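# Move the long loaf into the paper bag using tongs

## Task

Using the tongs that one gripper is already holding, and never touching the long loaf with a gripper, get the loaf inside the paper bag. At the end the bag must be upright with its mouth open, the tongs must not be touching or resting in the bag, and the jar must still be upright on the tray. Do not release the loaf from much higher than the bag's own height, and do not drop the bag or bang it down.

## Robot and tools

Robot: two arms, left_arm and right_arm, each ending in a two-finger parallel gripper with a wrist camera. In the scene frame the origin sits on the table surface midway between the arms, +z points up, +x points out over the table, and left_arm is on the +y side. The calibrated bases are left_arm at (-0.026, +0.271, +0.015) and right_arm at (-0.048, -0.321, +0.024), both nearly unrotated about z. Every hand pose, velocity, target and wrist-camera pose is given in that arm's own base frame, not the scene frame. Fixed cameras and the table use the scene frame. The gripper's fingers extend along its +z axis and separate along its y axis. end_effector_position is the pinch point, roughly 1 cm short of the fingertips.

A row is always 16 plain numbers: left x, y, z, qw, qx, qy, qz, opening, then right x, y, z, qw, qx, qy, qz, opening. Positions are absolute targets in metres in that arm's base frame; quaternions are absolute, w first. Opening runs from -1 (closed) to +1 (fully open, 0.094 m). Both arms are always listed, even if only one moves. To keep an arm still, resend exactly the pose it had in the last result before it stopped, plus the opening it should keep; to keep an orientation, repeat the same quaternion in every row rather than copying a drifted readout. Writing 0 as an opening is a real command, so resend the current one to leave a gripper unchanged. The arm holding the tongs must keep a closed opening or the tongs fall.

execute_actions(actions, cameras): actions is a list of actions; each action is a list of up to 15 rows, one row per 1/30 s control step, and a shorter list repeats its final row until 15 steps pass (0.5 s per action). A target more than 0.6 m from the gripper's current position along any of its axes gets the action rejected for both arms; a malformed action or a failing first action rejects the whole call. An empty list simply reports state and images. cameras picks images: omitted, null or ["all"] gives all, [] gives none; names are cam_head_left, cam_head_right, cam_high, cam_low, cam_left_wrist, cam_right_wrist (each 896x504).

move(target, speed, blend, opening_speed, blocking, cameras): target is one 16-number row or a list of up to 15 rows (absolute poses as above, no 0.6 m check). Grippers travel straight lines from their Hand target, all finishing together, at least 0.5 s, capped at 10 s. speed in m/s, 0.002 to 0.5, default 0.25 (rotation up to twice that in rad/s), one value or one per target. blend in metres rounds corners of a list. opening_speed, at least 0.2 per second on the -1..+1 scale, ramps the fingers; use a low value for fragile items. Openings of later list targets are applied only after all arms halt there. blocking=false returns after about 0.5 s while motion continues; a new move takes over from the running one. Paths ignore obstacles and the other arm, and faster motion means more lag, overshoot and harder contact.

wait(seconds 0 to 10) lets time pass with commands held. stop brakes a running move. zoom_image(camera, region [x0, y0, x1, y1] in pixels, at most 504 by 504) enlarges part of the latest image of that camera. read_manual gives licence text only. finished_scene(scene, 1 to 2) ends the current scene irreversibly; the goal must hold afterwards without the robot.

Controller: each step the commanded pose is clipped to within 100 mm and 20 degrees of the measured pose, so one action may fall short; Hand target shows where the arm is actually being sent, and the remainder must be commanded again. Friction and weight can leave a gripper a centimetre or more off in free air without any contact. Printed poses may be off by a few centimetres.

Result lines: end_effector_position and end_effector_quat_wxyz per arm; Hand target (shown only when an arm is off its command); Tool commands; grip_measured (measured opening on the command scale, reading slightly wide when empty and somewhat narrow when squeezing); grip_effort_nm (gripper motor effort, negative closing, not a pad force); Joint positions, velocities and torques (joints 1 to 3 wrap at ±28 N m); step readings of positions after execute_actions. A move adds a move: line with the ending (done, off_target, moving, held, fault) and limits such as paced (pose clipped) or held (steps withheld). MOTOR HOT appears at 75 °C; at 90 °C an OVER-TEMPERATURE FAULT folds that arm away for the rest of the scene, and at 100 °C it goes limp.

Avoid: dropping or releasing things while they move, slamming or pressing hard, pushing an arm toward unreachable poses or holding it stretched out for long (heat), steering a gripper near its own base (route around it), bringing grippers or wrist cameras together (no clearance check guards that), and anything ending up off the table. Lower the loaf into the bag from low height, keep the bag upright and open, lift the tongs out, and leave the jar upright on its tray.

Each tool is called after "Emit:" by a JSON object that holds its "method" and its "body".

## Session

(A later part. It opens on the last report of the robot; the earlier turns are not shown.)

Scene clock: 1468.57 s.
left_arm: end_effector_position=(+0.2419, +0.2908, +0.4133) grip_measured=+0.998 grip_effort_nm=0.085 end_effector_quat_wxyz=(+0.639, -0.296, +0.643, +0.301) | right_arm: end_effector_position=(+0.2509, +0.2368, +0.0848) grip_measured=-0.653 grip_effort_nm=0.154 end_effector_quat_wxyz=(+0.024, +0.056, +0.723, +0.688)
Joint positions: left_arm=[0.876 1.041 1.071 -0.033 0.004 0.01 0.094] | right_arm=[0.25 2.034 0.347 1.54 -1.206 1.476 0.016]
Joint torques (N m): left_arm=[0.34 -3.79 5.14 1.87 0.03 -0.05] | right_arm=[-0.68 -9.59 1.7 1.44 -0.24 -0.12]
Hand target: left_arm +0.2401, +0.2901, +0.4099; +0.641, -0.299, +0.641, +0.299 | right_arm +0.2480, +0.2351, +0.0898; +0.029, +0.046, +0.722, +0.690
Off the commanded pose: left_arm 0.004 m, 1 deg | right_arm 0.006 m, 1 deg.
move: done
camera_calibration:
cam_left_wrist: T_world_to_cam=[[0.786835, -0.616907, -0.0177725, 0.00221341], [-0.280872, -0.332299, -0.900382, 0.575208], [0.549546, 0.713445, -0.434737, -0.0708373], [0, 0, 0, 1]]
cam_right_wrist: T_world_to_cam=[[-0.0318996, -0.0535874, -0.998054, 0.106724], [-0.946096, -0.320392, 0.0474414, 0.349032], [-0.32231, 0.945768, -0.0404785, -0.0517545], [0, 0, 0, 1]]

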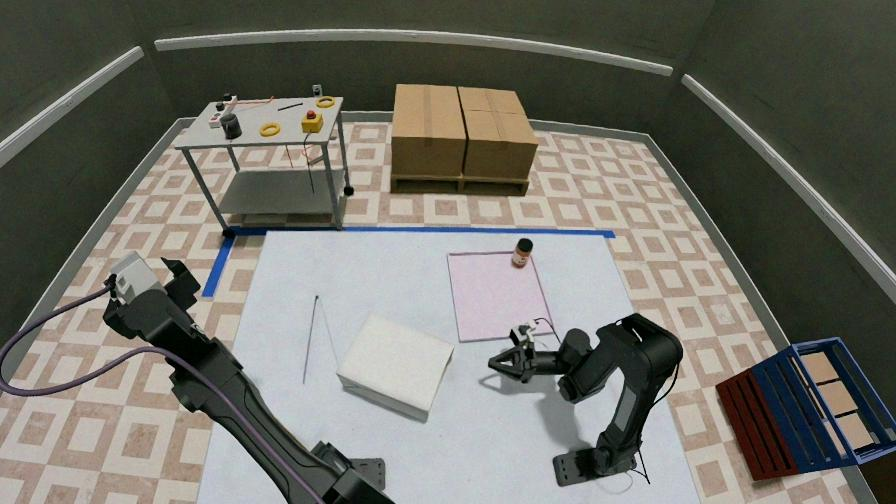

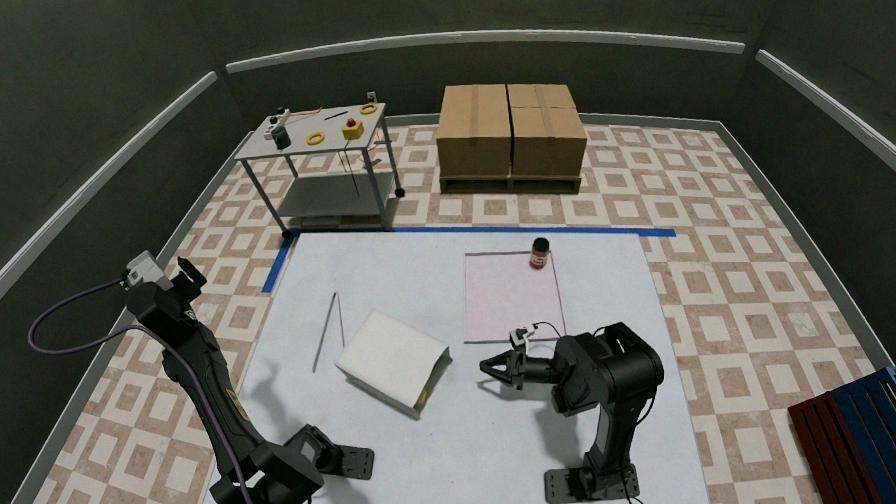

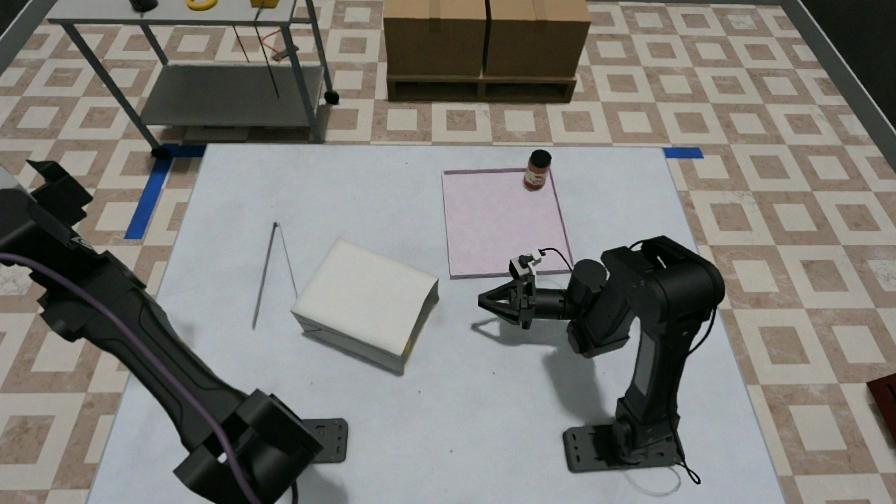

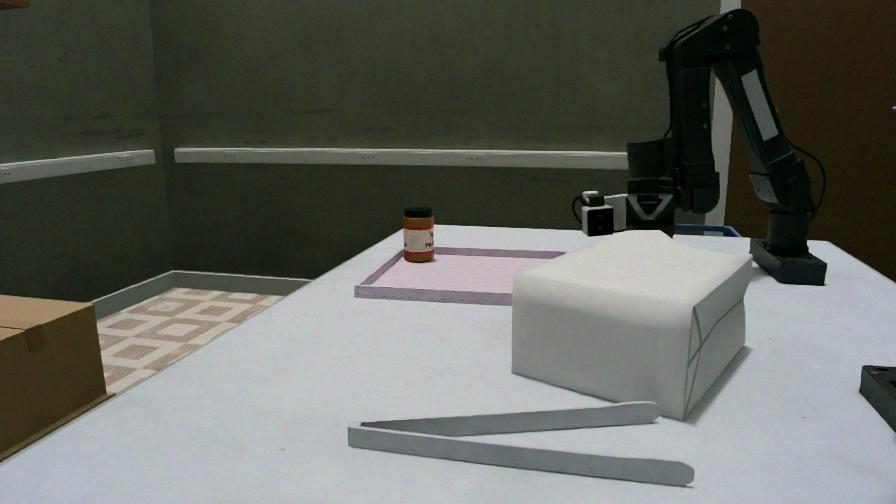

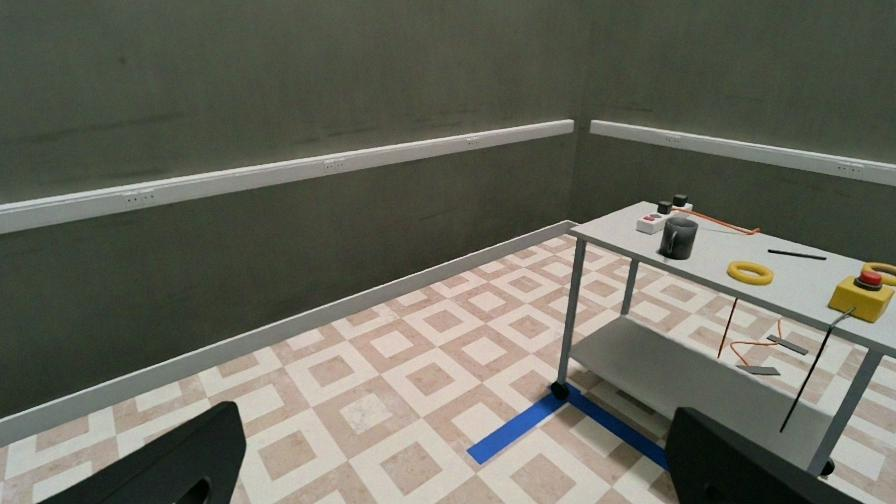

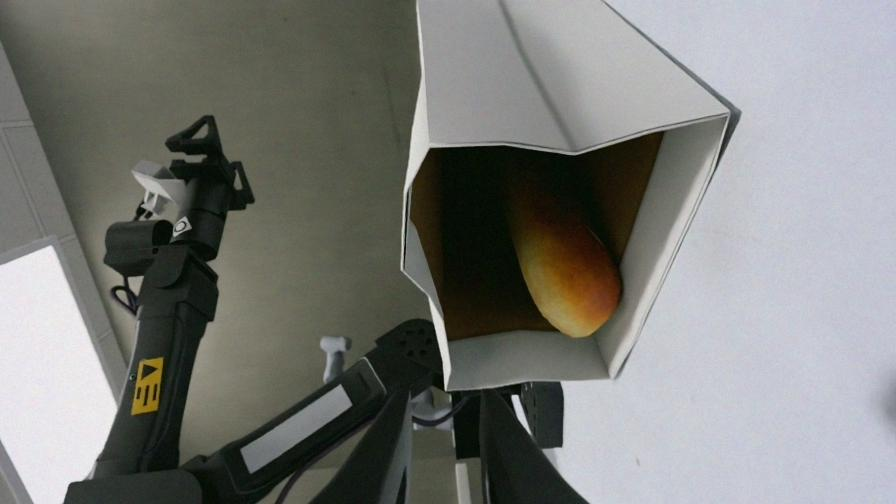

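Emit:
{"method": "move", "body": {"target": [0.24,0.29,0.41,0.6409,-0.2988,0.6409,0.2988,1.0,0.227,0.309,0.100,0.162,0.162,0.6883,0.6883,-0.4], "speed": 0.1}}

Emit:
{"method": "zoom_image", "body": {"camera": "cam_high", "region": [330, 200, 530, 400]}}

Scene clock: 1500.87 s.
left_arm: end_effector_position=(+0.2419, +0.2908, +0.4133) grip_measured=+0.998 grip_effort_nm=0.085 end_effector_quat_wxyz=(+0.639, -0.296, +0.643, +0.301) | right_arm: end_effector_position=(+0.2283, +0.3091, +0.0929) grip_measured=-0.403 grip_effort_nm=0.144 end_effector_quat_wxyz=(+0.147, +0.168, +0.721, +0.656)
Joint positions: left_arm=[0.876 1.041 1.071 -0.033 0.004 0.01 0.094] | right_arm=[0.774 1.915 0.237 1.576 -0.345 1.546 0.028]
Joint torques (N m): left_arm=[0.5 -3.88 4.77 1.9 0.03 -0.07] | right_arm=[0.7 -8.7 2.51 1.92 0.11 0]
Hand target: left_arm +0.2401, +0.2901, +0.4099; +0.641, -0.299, +0.641, +0.299 | right_arm +0.2271, +0.3091, +0.1003; +0.153, +0.165, +0.715, +0.662
Off the commanded pose: left_arm 0.004 m, 1 deg | right_arm 0.007 m, 6 deg.
joint sent to its limit (right arm) — joint 4 (wrist pitch), upper limit. The joint targets are off in orientation, not in position.
move: off_target (right_arm)
camera_calibration:
cam_left_wrist: T_world_to_cam=[[0.786835, -0.616907, -0.0177725, 0.00221341], [-0.280872, -0.332299, -0.900382, 0.575208], [0.549546, 0.713445, -0.434737, -0.0708373], [0, 0, 0, 1]]
cam_right_wrist: T_world_to_cam=[[-0.0366498, -0.0935615, -0.994939, 0.131069], [-0.9993, 0.0108795, 0.0357874, 0.261267], [0.00747612, 0.995554, -0.0938948, -0.212748], [0, 0, 0, 1]]

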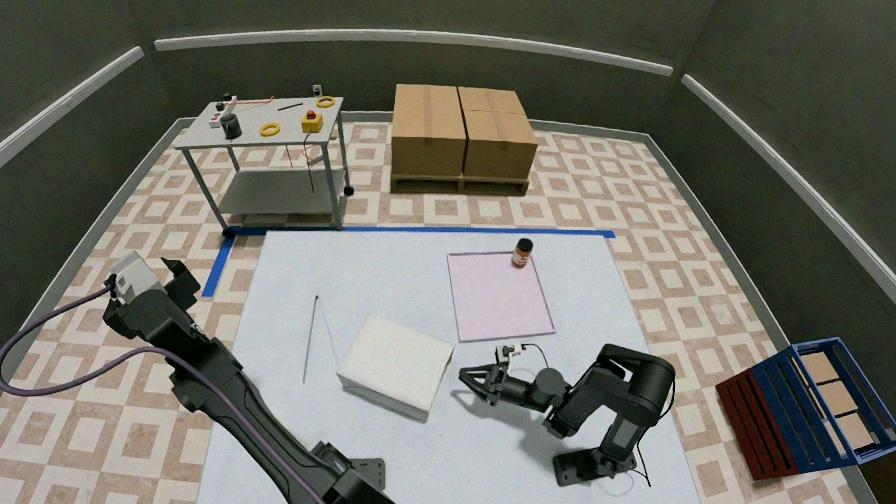

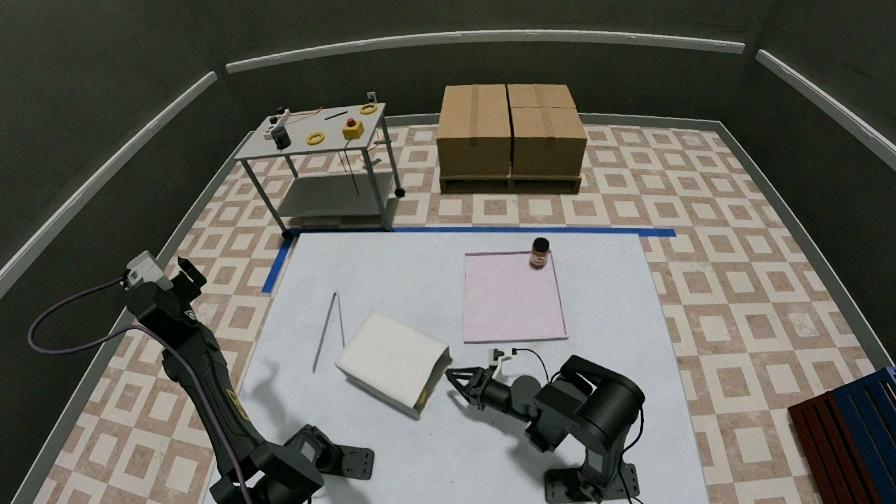

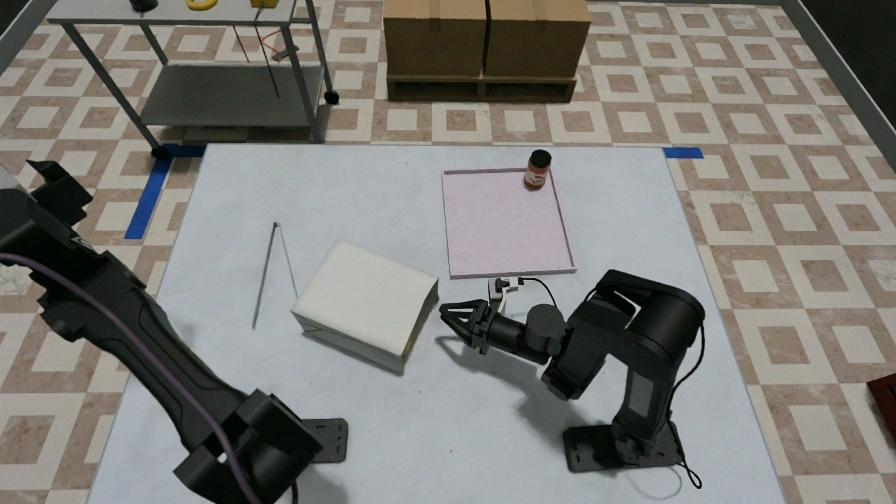

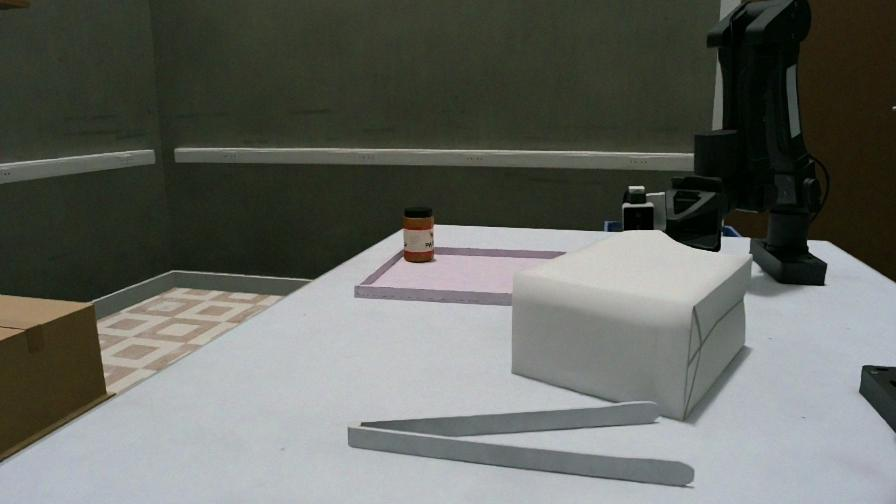

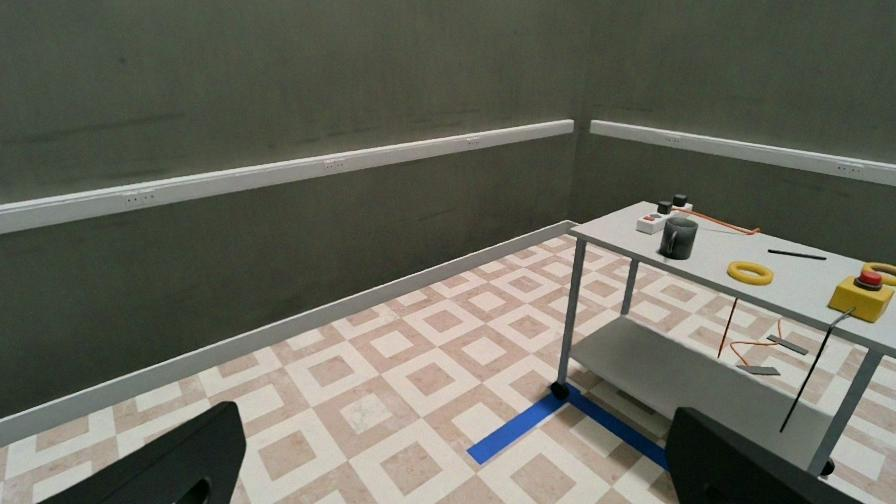

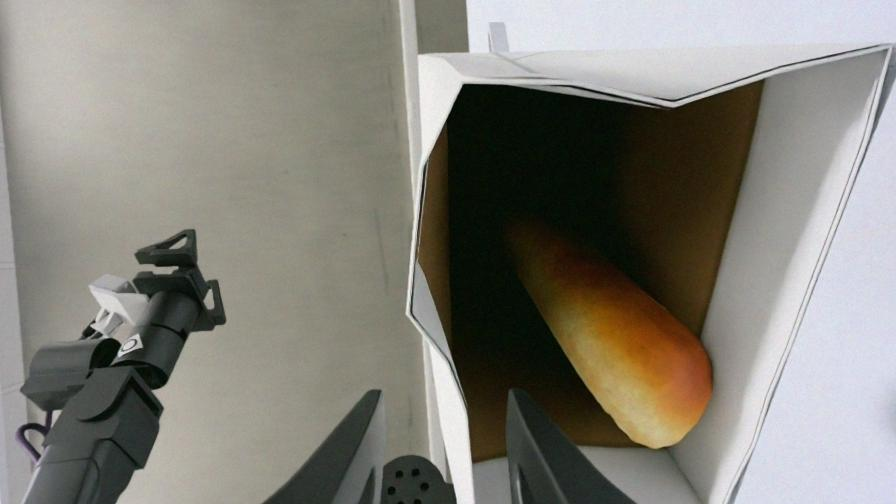

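Scaled by 2.520.

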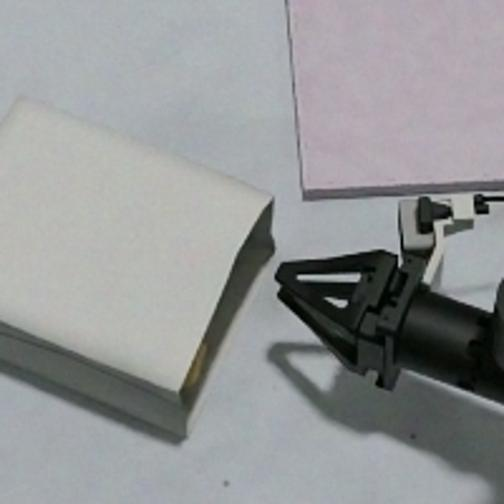

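Emit:
{"method": "move", "body": {"target": [0.24,0.29,0.41,0.6409,-0.2988,0.6409,0.2988,1.0,0.245,0.366,0.098,0.162,0.162,0.6883,0.6883,-0.4], "speed": 0.06}}

Emit:
{"method": "zoom_image", "body": {"camera": "cam_high", "region": [330, 200, 530, 400]}}

Scene clock: 1514.13 s.
left_arm: end_effector_position=(+0.2419, +0.2908, +0.4133) grip_measured=+0.998 grip_effort_nm=0.085 end_effector_quat_wxyz=(+0.639, -0.296, +0.643, +0.301) | right_arm: end_effector_position=(+0.2437, +0.3627, +0.1046) grip_measured=-0.403 grip_effort_nm=0.149 end_effector_quat_wxyz=(+0.159, +0.161, +0.694, +0.683)
Joint positions: left_arm=[0.876 1.041 1.071 -0.033 0.004 0.01 0.094] | right_arm=[0.883 2.032 0.435 1.58 -0.232 1.566 0.028]
Joint torques (N m): left_arm=[0.42 -4.14 4.72 1.89 0.1 -0.1] | right_arm=[0.64 -5.96 4.96 1.89 0.12 -0.03]
Hand target: left_arm +0.2401, +0.2901, +0.4099; +0.641, -0.299, +0.641, +0.299 | right_arm +0.2450, +0.3659, +0.0983; +0.159, +0.164, +0.698, +0.679
Off the commanded pose: left_arm 0.004 m, 1 deg | right_arm 0.008 m, 1 deg.
joint read past its limit (right arm) — joint 4 (wrist pitch), upper limit.
joint sent to its limit (right arm) — joint 4 (wrist pitch), upper limit. The joint targets still meet the commanded pose.
move: done
camera_calibration:
cam_left_wrist: T_world_to_cam=[[0.786835, -0.616907, -0.0177725, 0.00221341], [-0.280872, -0.332299, -0.900382, 0.575208], [0.549546, 0.713445, -0.434737, -0.0708373], [0, 0, 0, 1]]
cam_right_wrist: T_world_to_cam=[[0.00760478, -0.0261644, -0.999629, 0.113592], [-0.999841, 0.0159354, -0.00802349, 0.278546], [0.0161394, 0.999531, -0.026039, -0.275757], [0, 0, 0, 1]]

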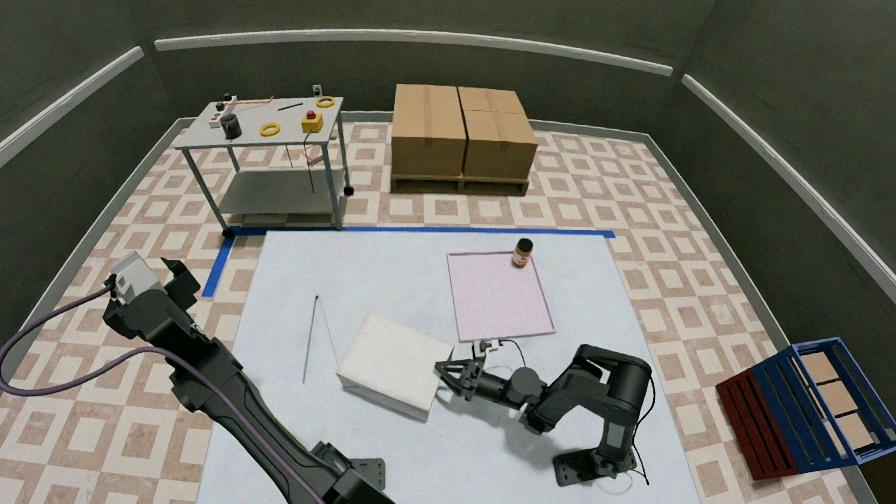

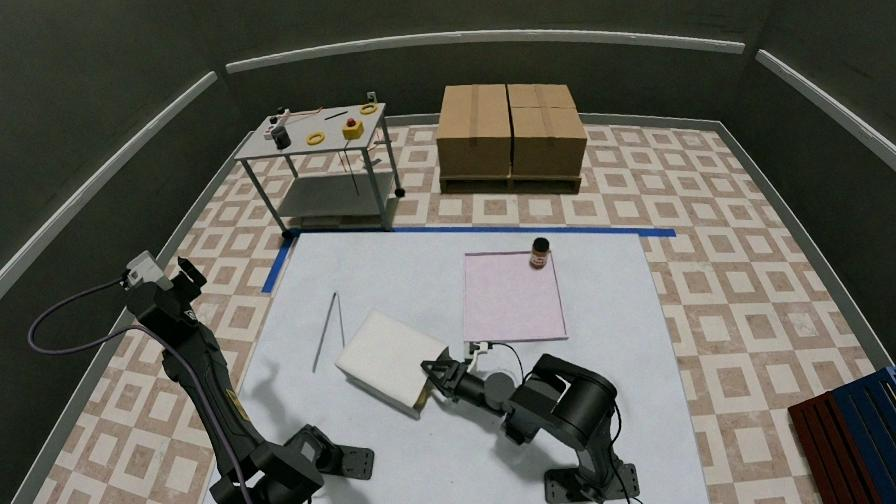

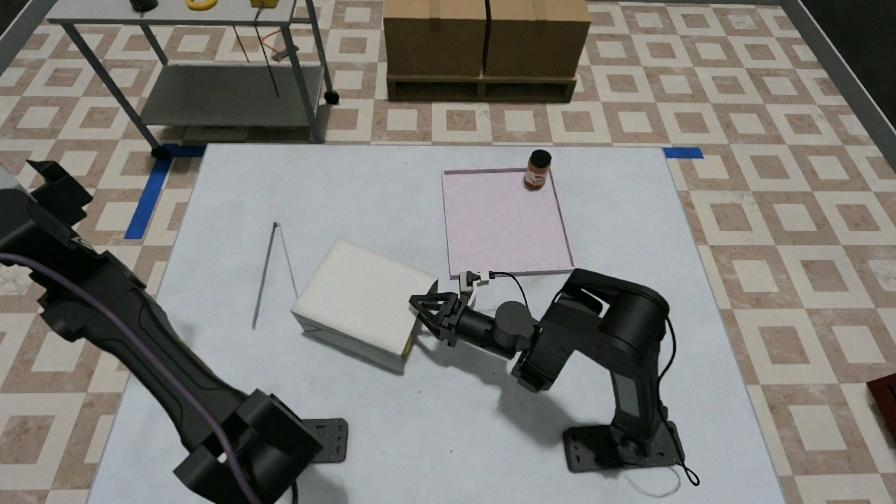

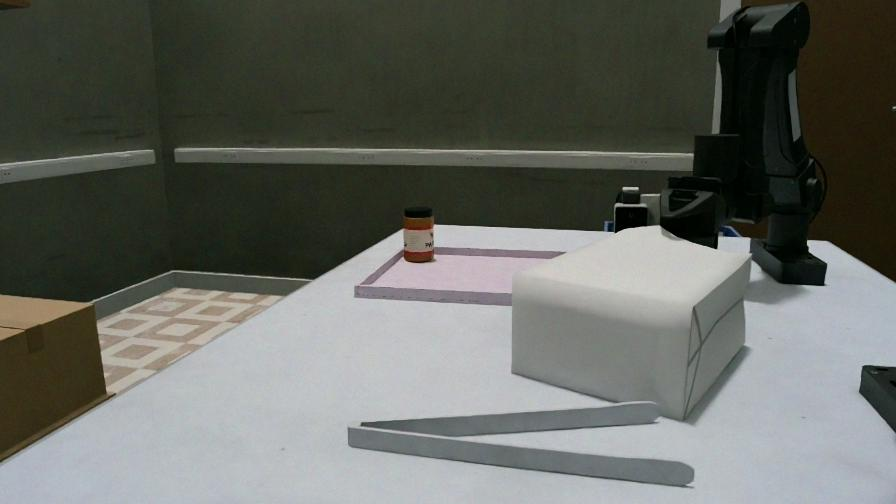

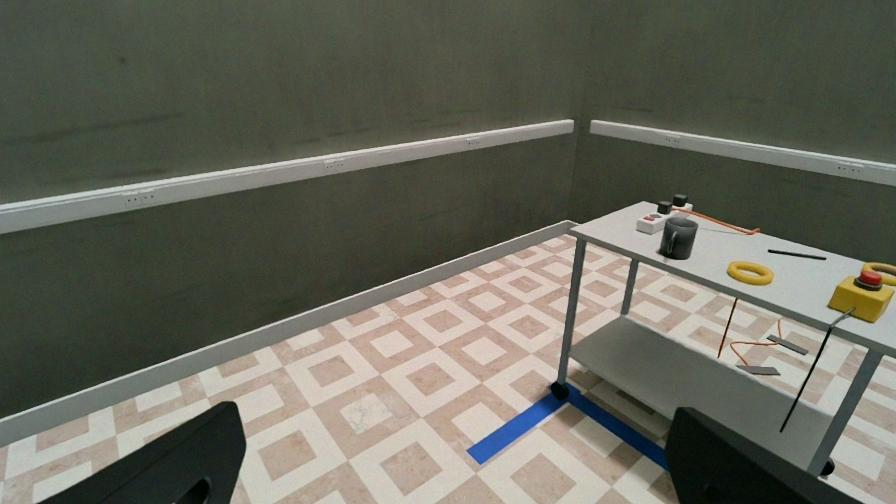

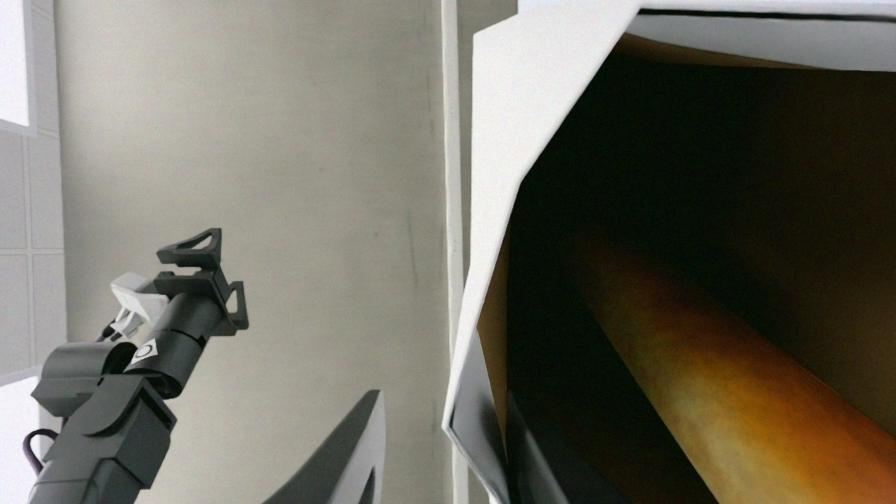

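Scaled by 2.520.

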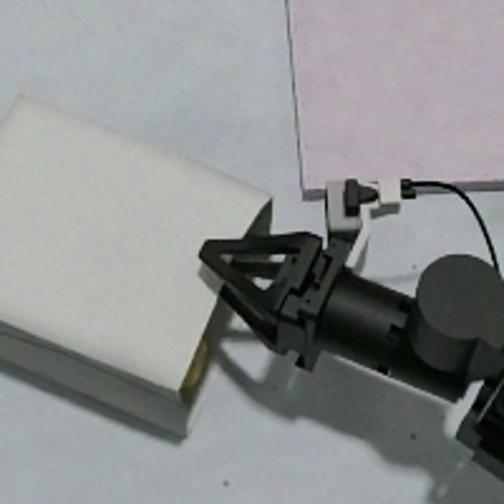

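Emit:
{"method": "move", "body": {"target": [0.24,0.29,0.41,0.6409,-0.2988,0.6409,0.2988,1.0,0.247,0.368,0.098,0.162,0.162,0.6883,0.6883,-1.0], "speed": 0.05, "opening_speed": 0.3}}

Emit:
{"method": "zoom_image", "body": {"camera": "cam_high", "region": [330, 200, 530, 400]}}

Scene clock: 1521.63 s.
left_arm: end_effector_position=(+0.2419, +0.2908, +0.4133) grip_measured=+0.998 grip_effort_nm=0.085 end_effector_quat_wxyz=(+0.639, -0.296, +0.643, +0.301) | right_arm: end_effector_position=(+0.2454, +0.3645, +0.1044) grip_measured=-0.982 grip_effort_nm=-0.950 end_effector_quat_wxyz=(+0.159, +0.161, +0.693, +0.684)
Joint positions: left_arm=[0.876 1.041 1.071 -0.033 0.004 0.01 0.094] | right_arm=[0.883 2.04 0.446 1.58 -0.231 1.567 0.001]
Joint torques (N m): left_arm=[0.61 -3.86 4.74 1.87 0.02 -0.08] | right_arm=[0.55 -6.04 5.09 1.88 0.1 -0.02]
Hand target: left_arm +0.2401, +0.2901, +0.4099; +0.641, -0.299, +0.641, +0.299 | right_arm +0.2470, +0.3679, +0.0983; +0.160, +0.163, +0.696, +0.680
Off the commanded pose: left_arm 0.004 m, 1 deg | right_arm 0.007 m, 1 deg.
joint read past its limit (right arm) — joint 4 (wrist pitch), upper limit.
joint sent to its limit (right arm) — joint 4 (wrist pitch), upper limit. The joint targets still meet the commanded pose.
move: done
camera_calibration:
cam_left_wrist: T_world_to_cam=[[0.786835, -0.616907, -0.0177725, 0.00221341], [-0.280872, -0.332299, -0.900382, 0.575208], [0.549546, 0.713445, -0.434737, -0.0708373], [0, 0, 0, 1]]
cam_right_wrist: T_world_to_cam=[[0.00801982, -0.0239058, -0.999682, 0.112441], [-0.999825, 0.0167335, -0.00842112, 0.279947], [0.0169295, 0.999574, -0.0237674, -0.27808], [0, 0, 0, 1]]

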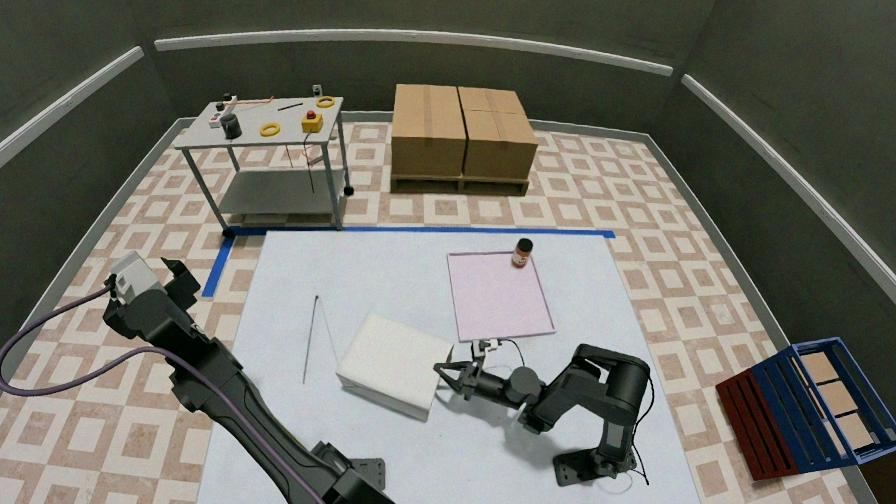

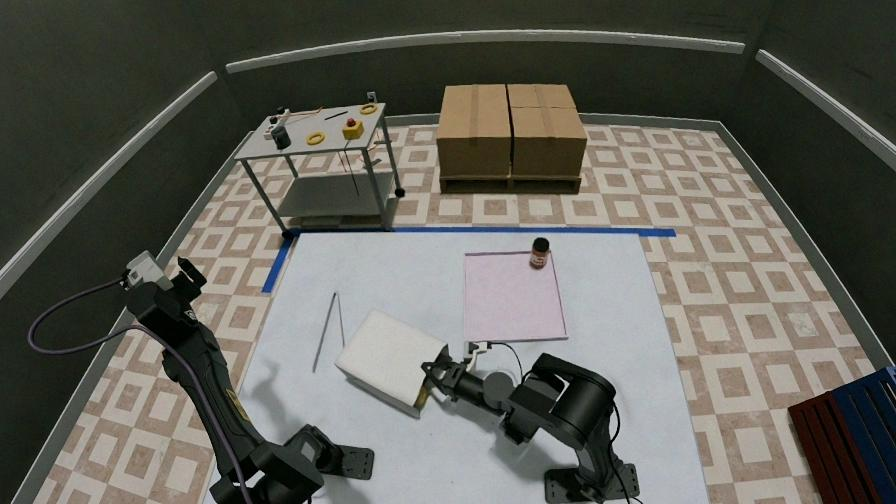

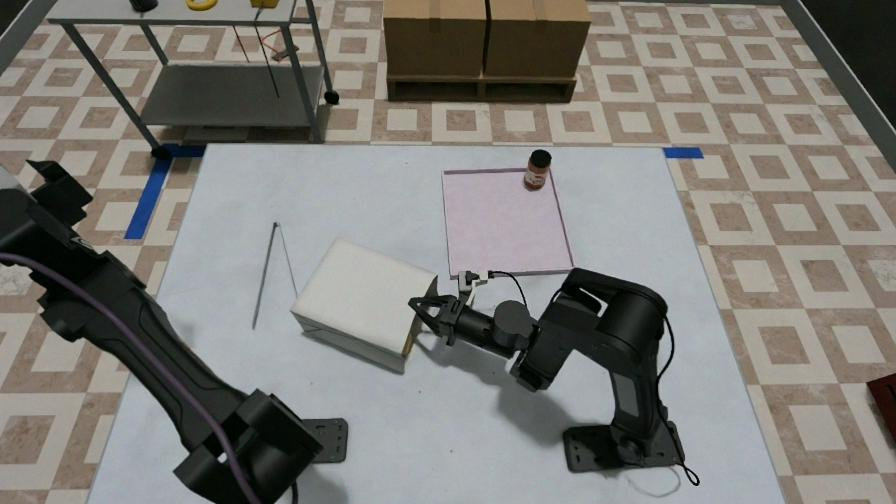

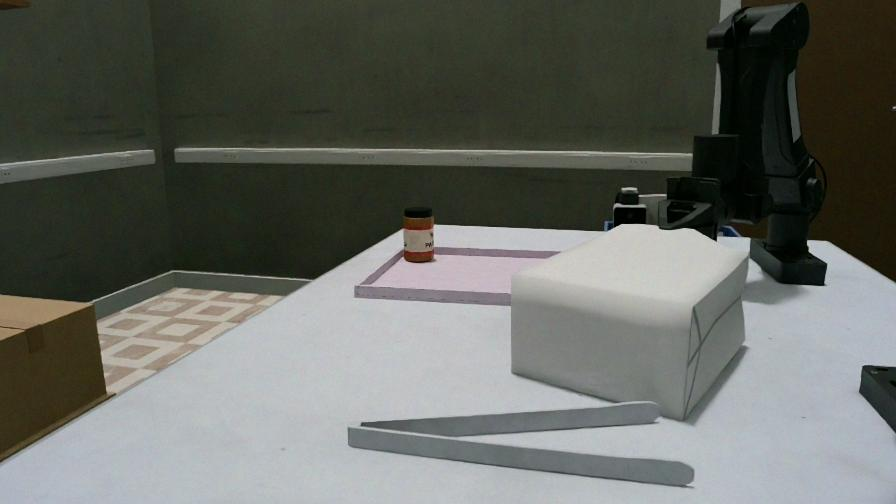

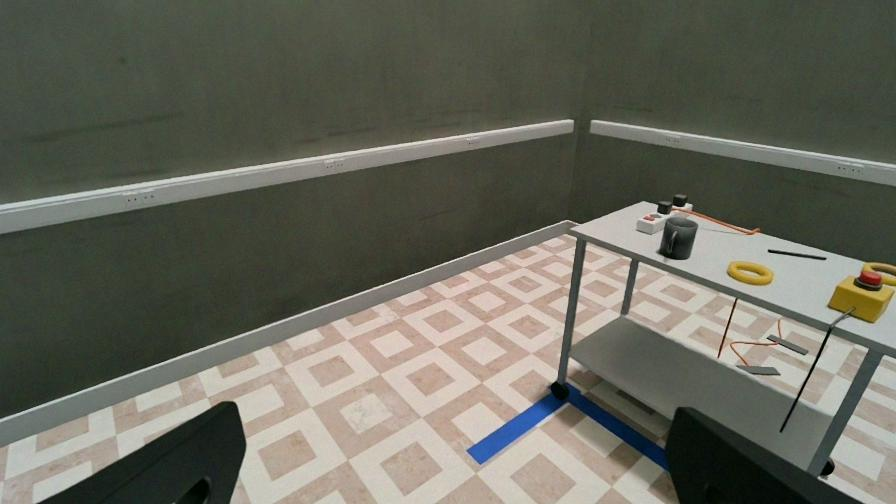

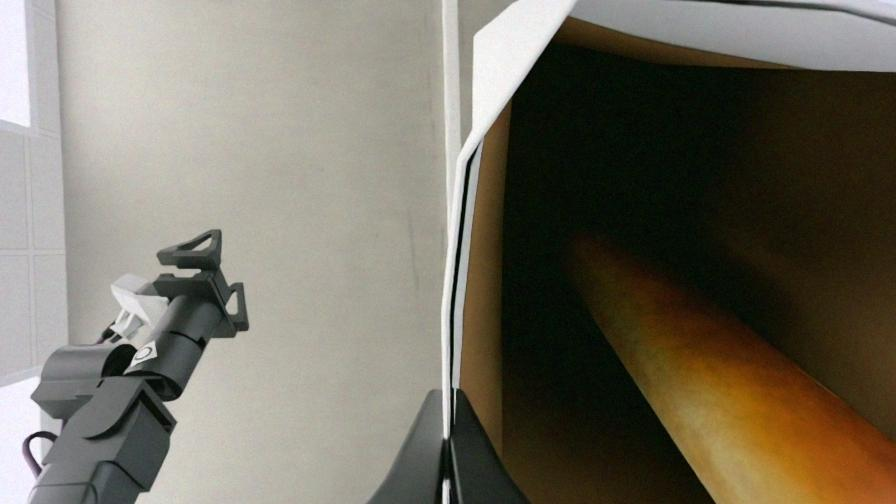

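Scaled by 2.520.

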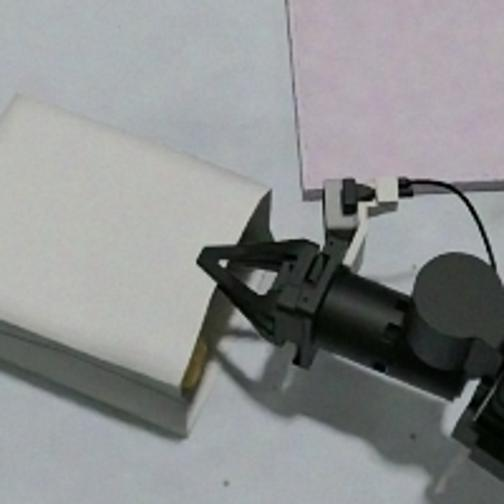

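Emit:
{"method": "move", "body": {"target": [[0.24,0.29,0.41,0.6409,-0.2988,0.6409,0.2988,1.0,0.238,0.3505,0.14,0.1395,0.1817,0.7722,0.5926,-1.0],[0.24,0.29,0.41,0.6409,-0.2988,0.6409,0.2988,1.0,0.2316,0.337,0.18,0.1146,0.1984,0.8430,0.4867,-1.0]], "speed": 0.06, "blend": 0.02}}

Scene clock: 1557.40 s.
left_arm: end_effector_position=(+0.2419, +0.2908, +0.4133) grip_measured=+0.998 grip_effort_nm=0.085 end_effector_quat_wxyz=(+0.639, -0.296, +0.643, +0.301) | right_arm: end_effector_position=(+0.2269, +0.3359, +0.1590) grip_measured=-0.982 grip_effort_nm=-0.950 end_effector_quat_wxyz=(+0.098, +0.205, +0.852, +0.472)
Joint positions: left_arm=[0.876 1.041 1.071 -0.033 0.004 0.01 0.094] | right_arm=[0.883 1.344 0.769 -0.004 -0.209 1.467 0.001]
Joint torques (N m): left_arm=[0.34 -3.82 4.9 1.89 0.06 -0.07] | right_arm=[-0.23 -8.03 11.11 1.64 0.06 -0.13]
Hand target: left_arm +0.2401, +0.2901, +0.4099; +0.641, -0.299, +0.641, +0.299 | right_arm +0.2314, +0.3368, +0.1799; +0.115, +0.199, +0.843, +0.487
Off the commanded pose: left_arm 0.004 m, 1 deg | right_arm 0.022 m, 3 deg.
move: off_target (right_arm)
camera_calibration:
cam_left_wrist: T_world_to_cam=[[0.786835, -0.616907, -0.0177725, 0.00221341], [-0.280872, -0.332299, -0.900382, 0.575208], [0.549546, 0.713445, -0.434737, -0.0708373], [0, 0, 0, 1]]
cam_right_wrist: T_world_to_cam=[[-0.242279, -0.481542, -0.84227, 0.352018], [-0.968407, 0.0671769, 0.240156, 0.19885], [-0.0590641, 0.873845, -0.482604, -0.115436], [0, 0, 0, 1]]

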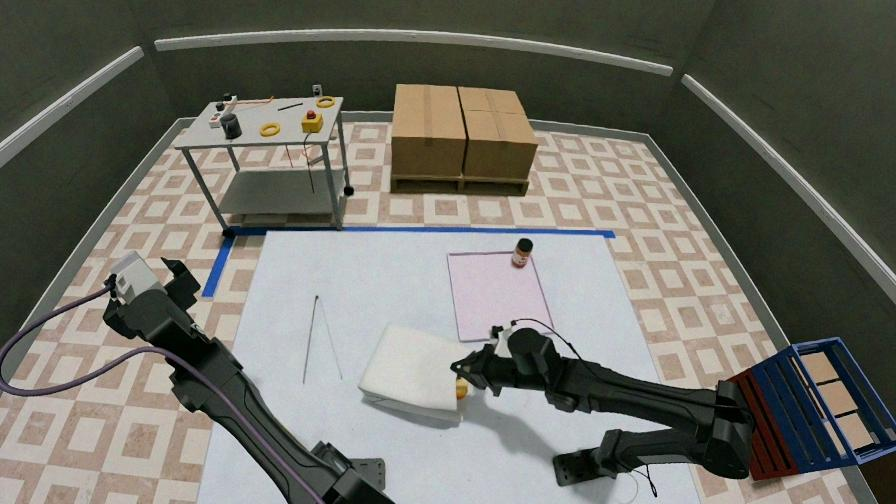

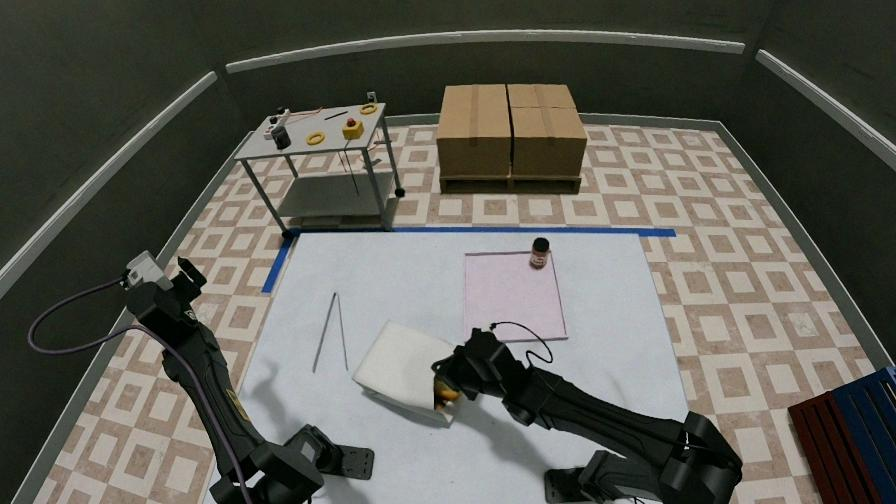

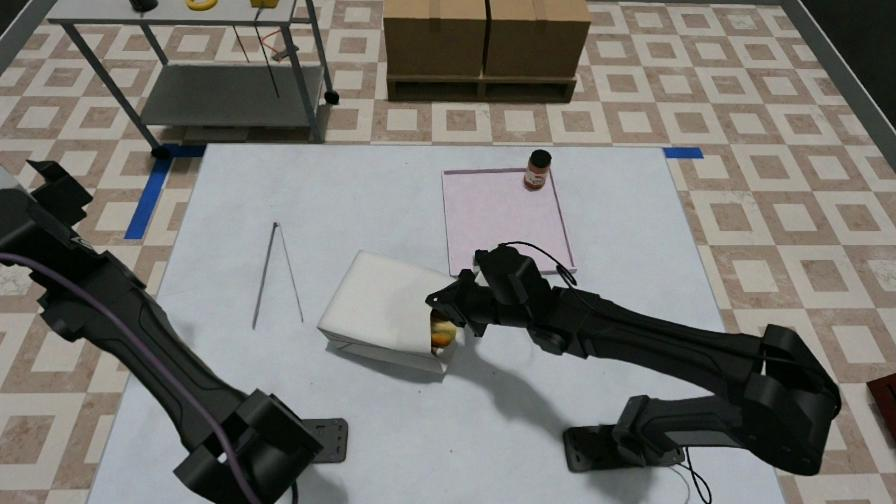

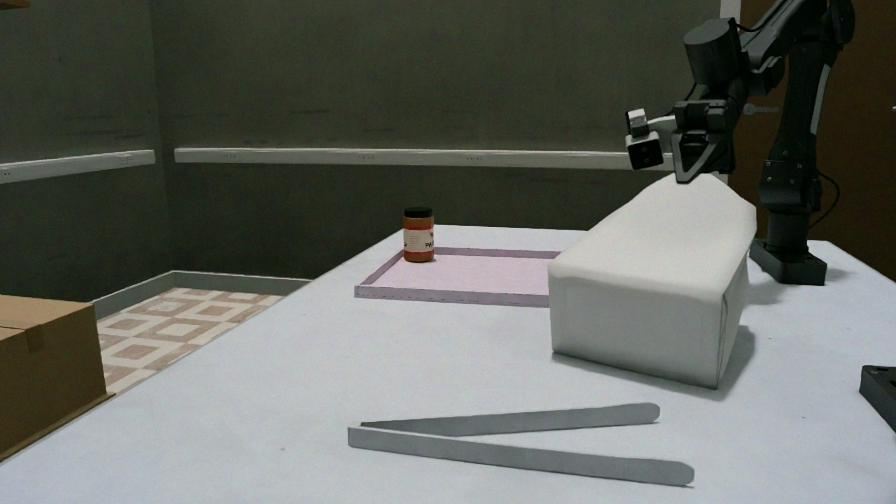

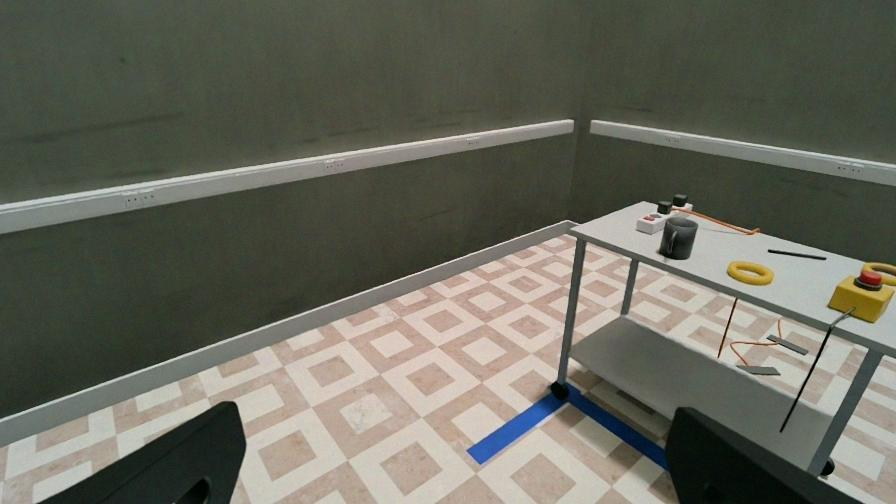

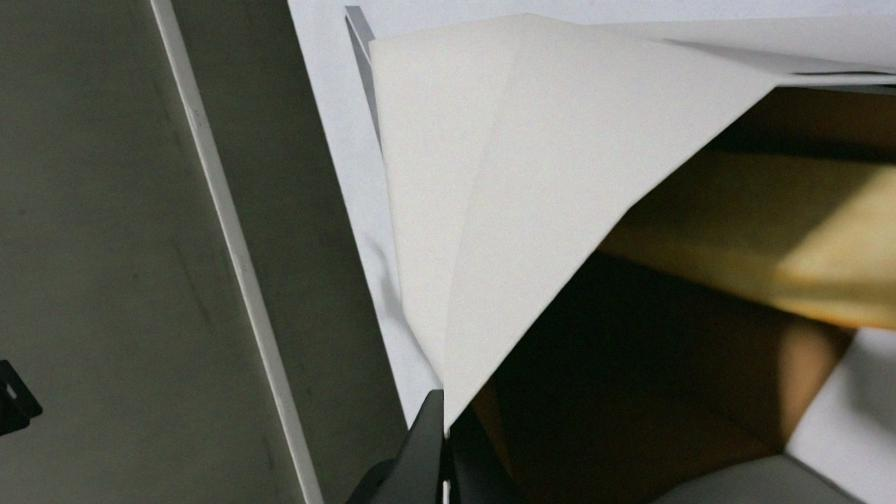

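Emit:
{"method": "zoom_image", "body": {"camera": "cam_high", "region": [300, 220, 520, 400]}}

Emit:
{"method": "zoom_image", "body": {"camera": "cam_head_right", "region": [320, 290, 520, 440]}}

Scaled by 2.291.

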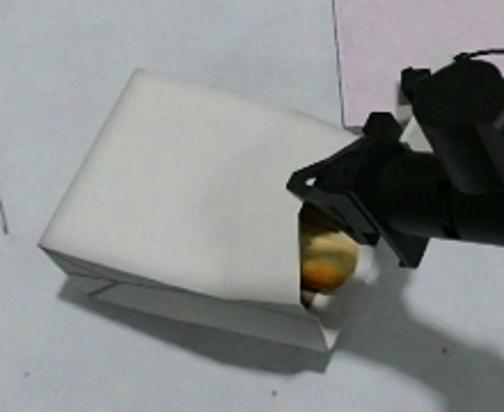

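Scaled by 2.520.

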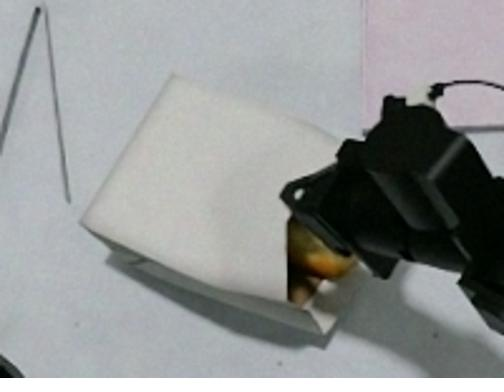

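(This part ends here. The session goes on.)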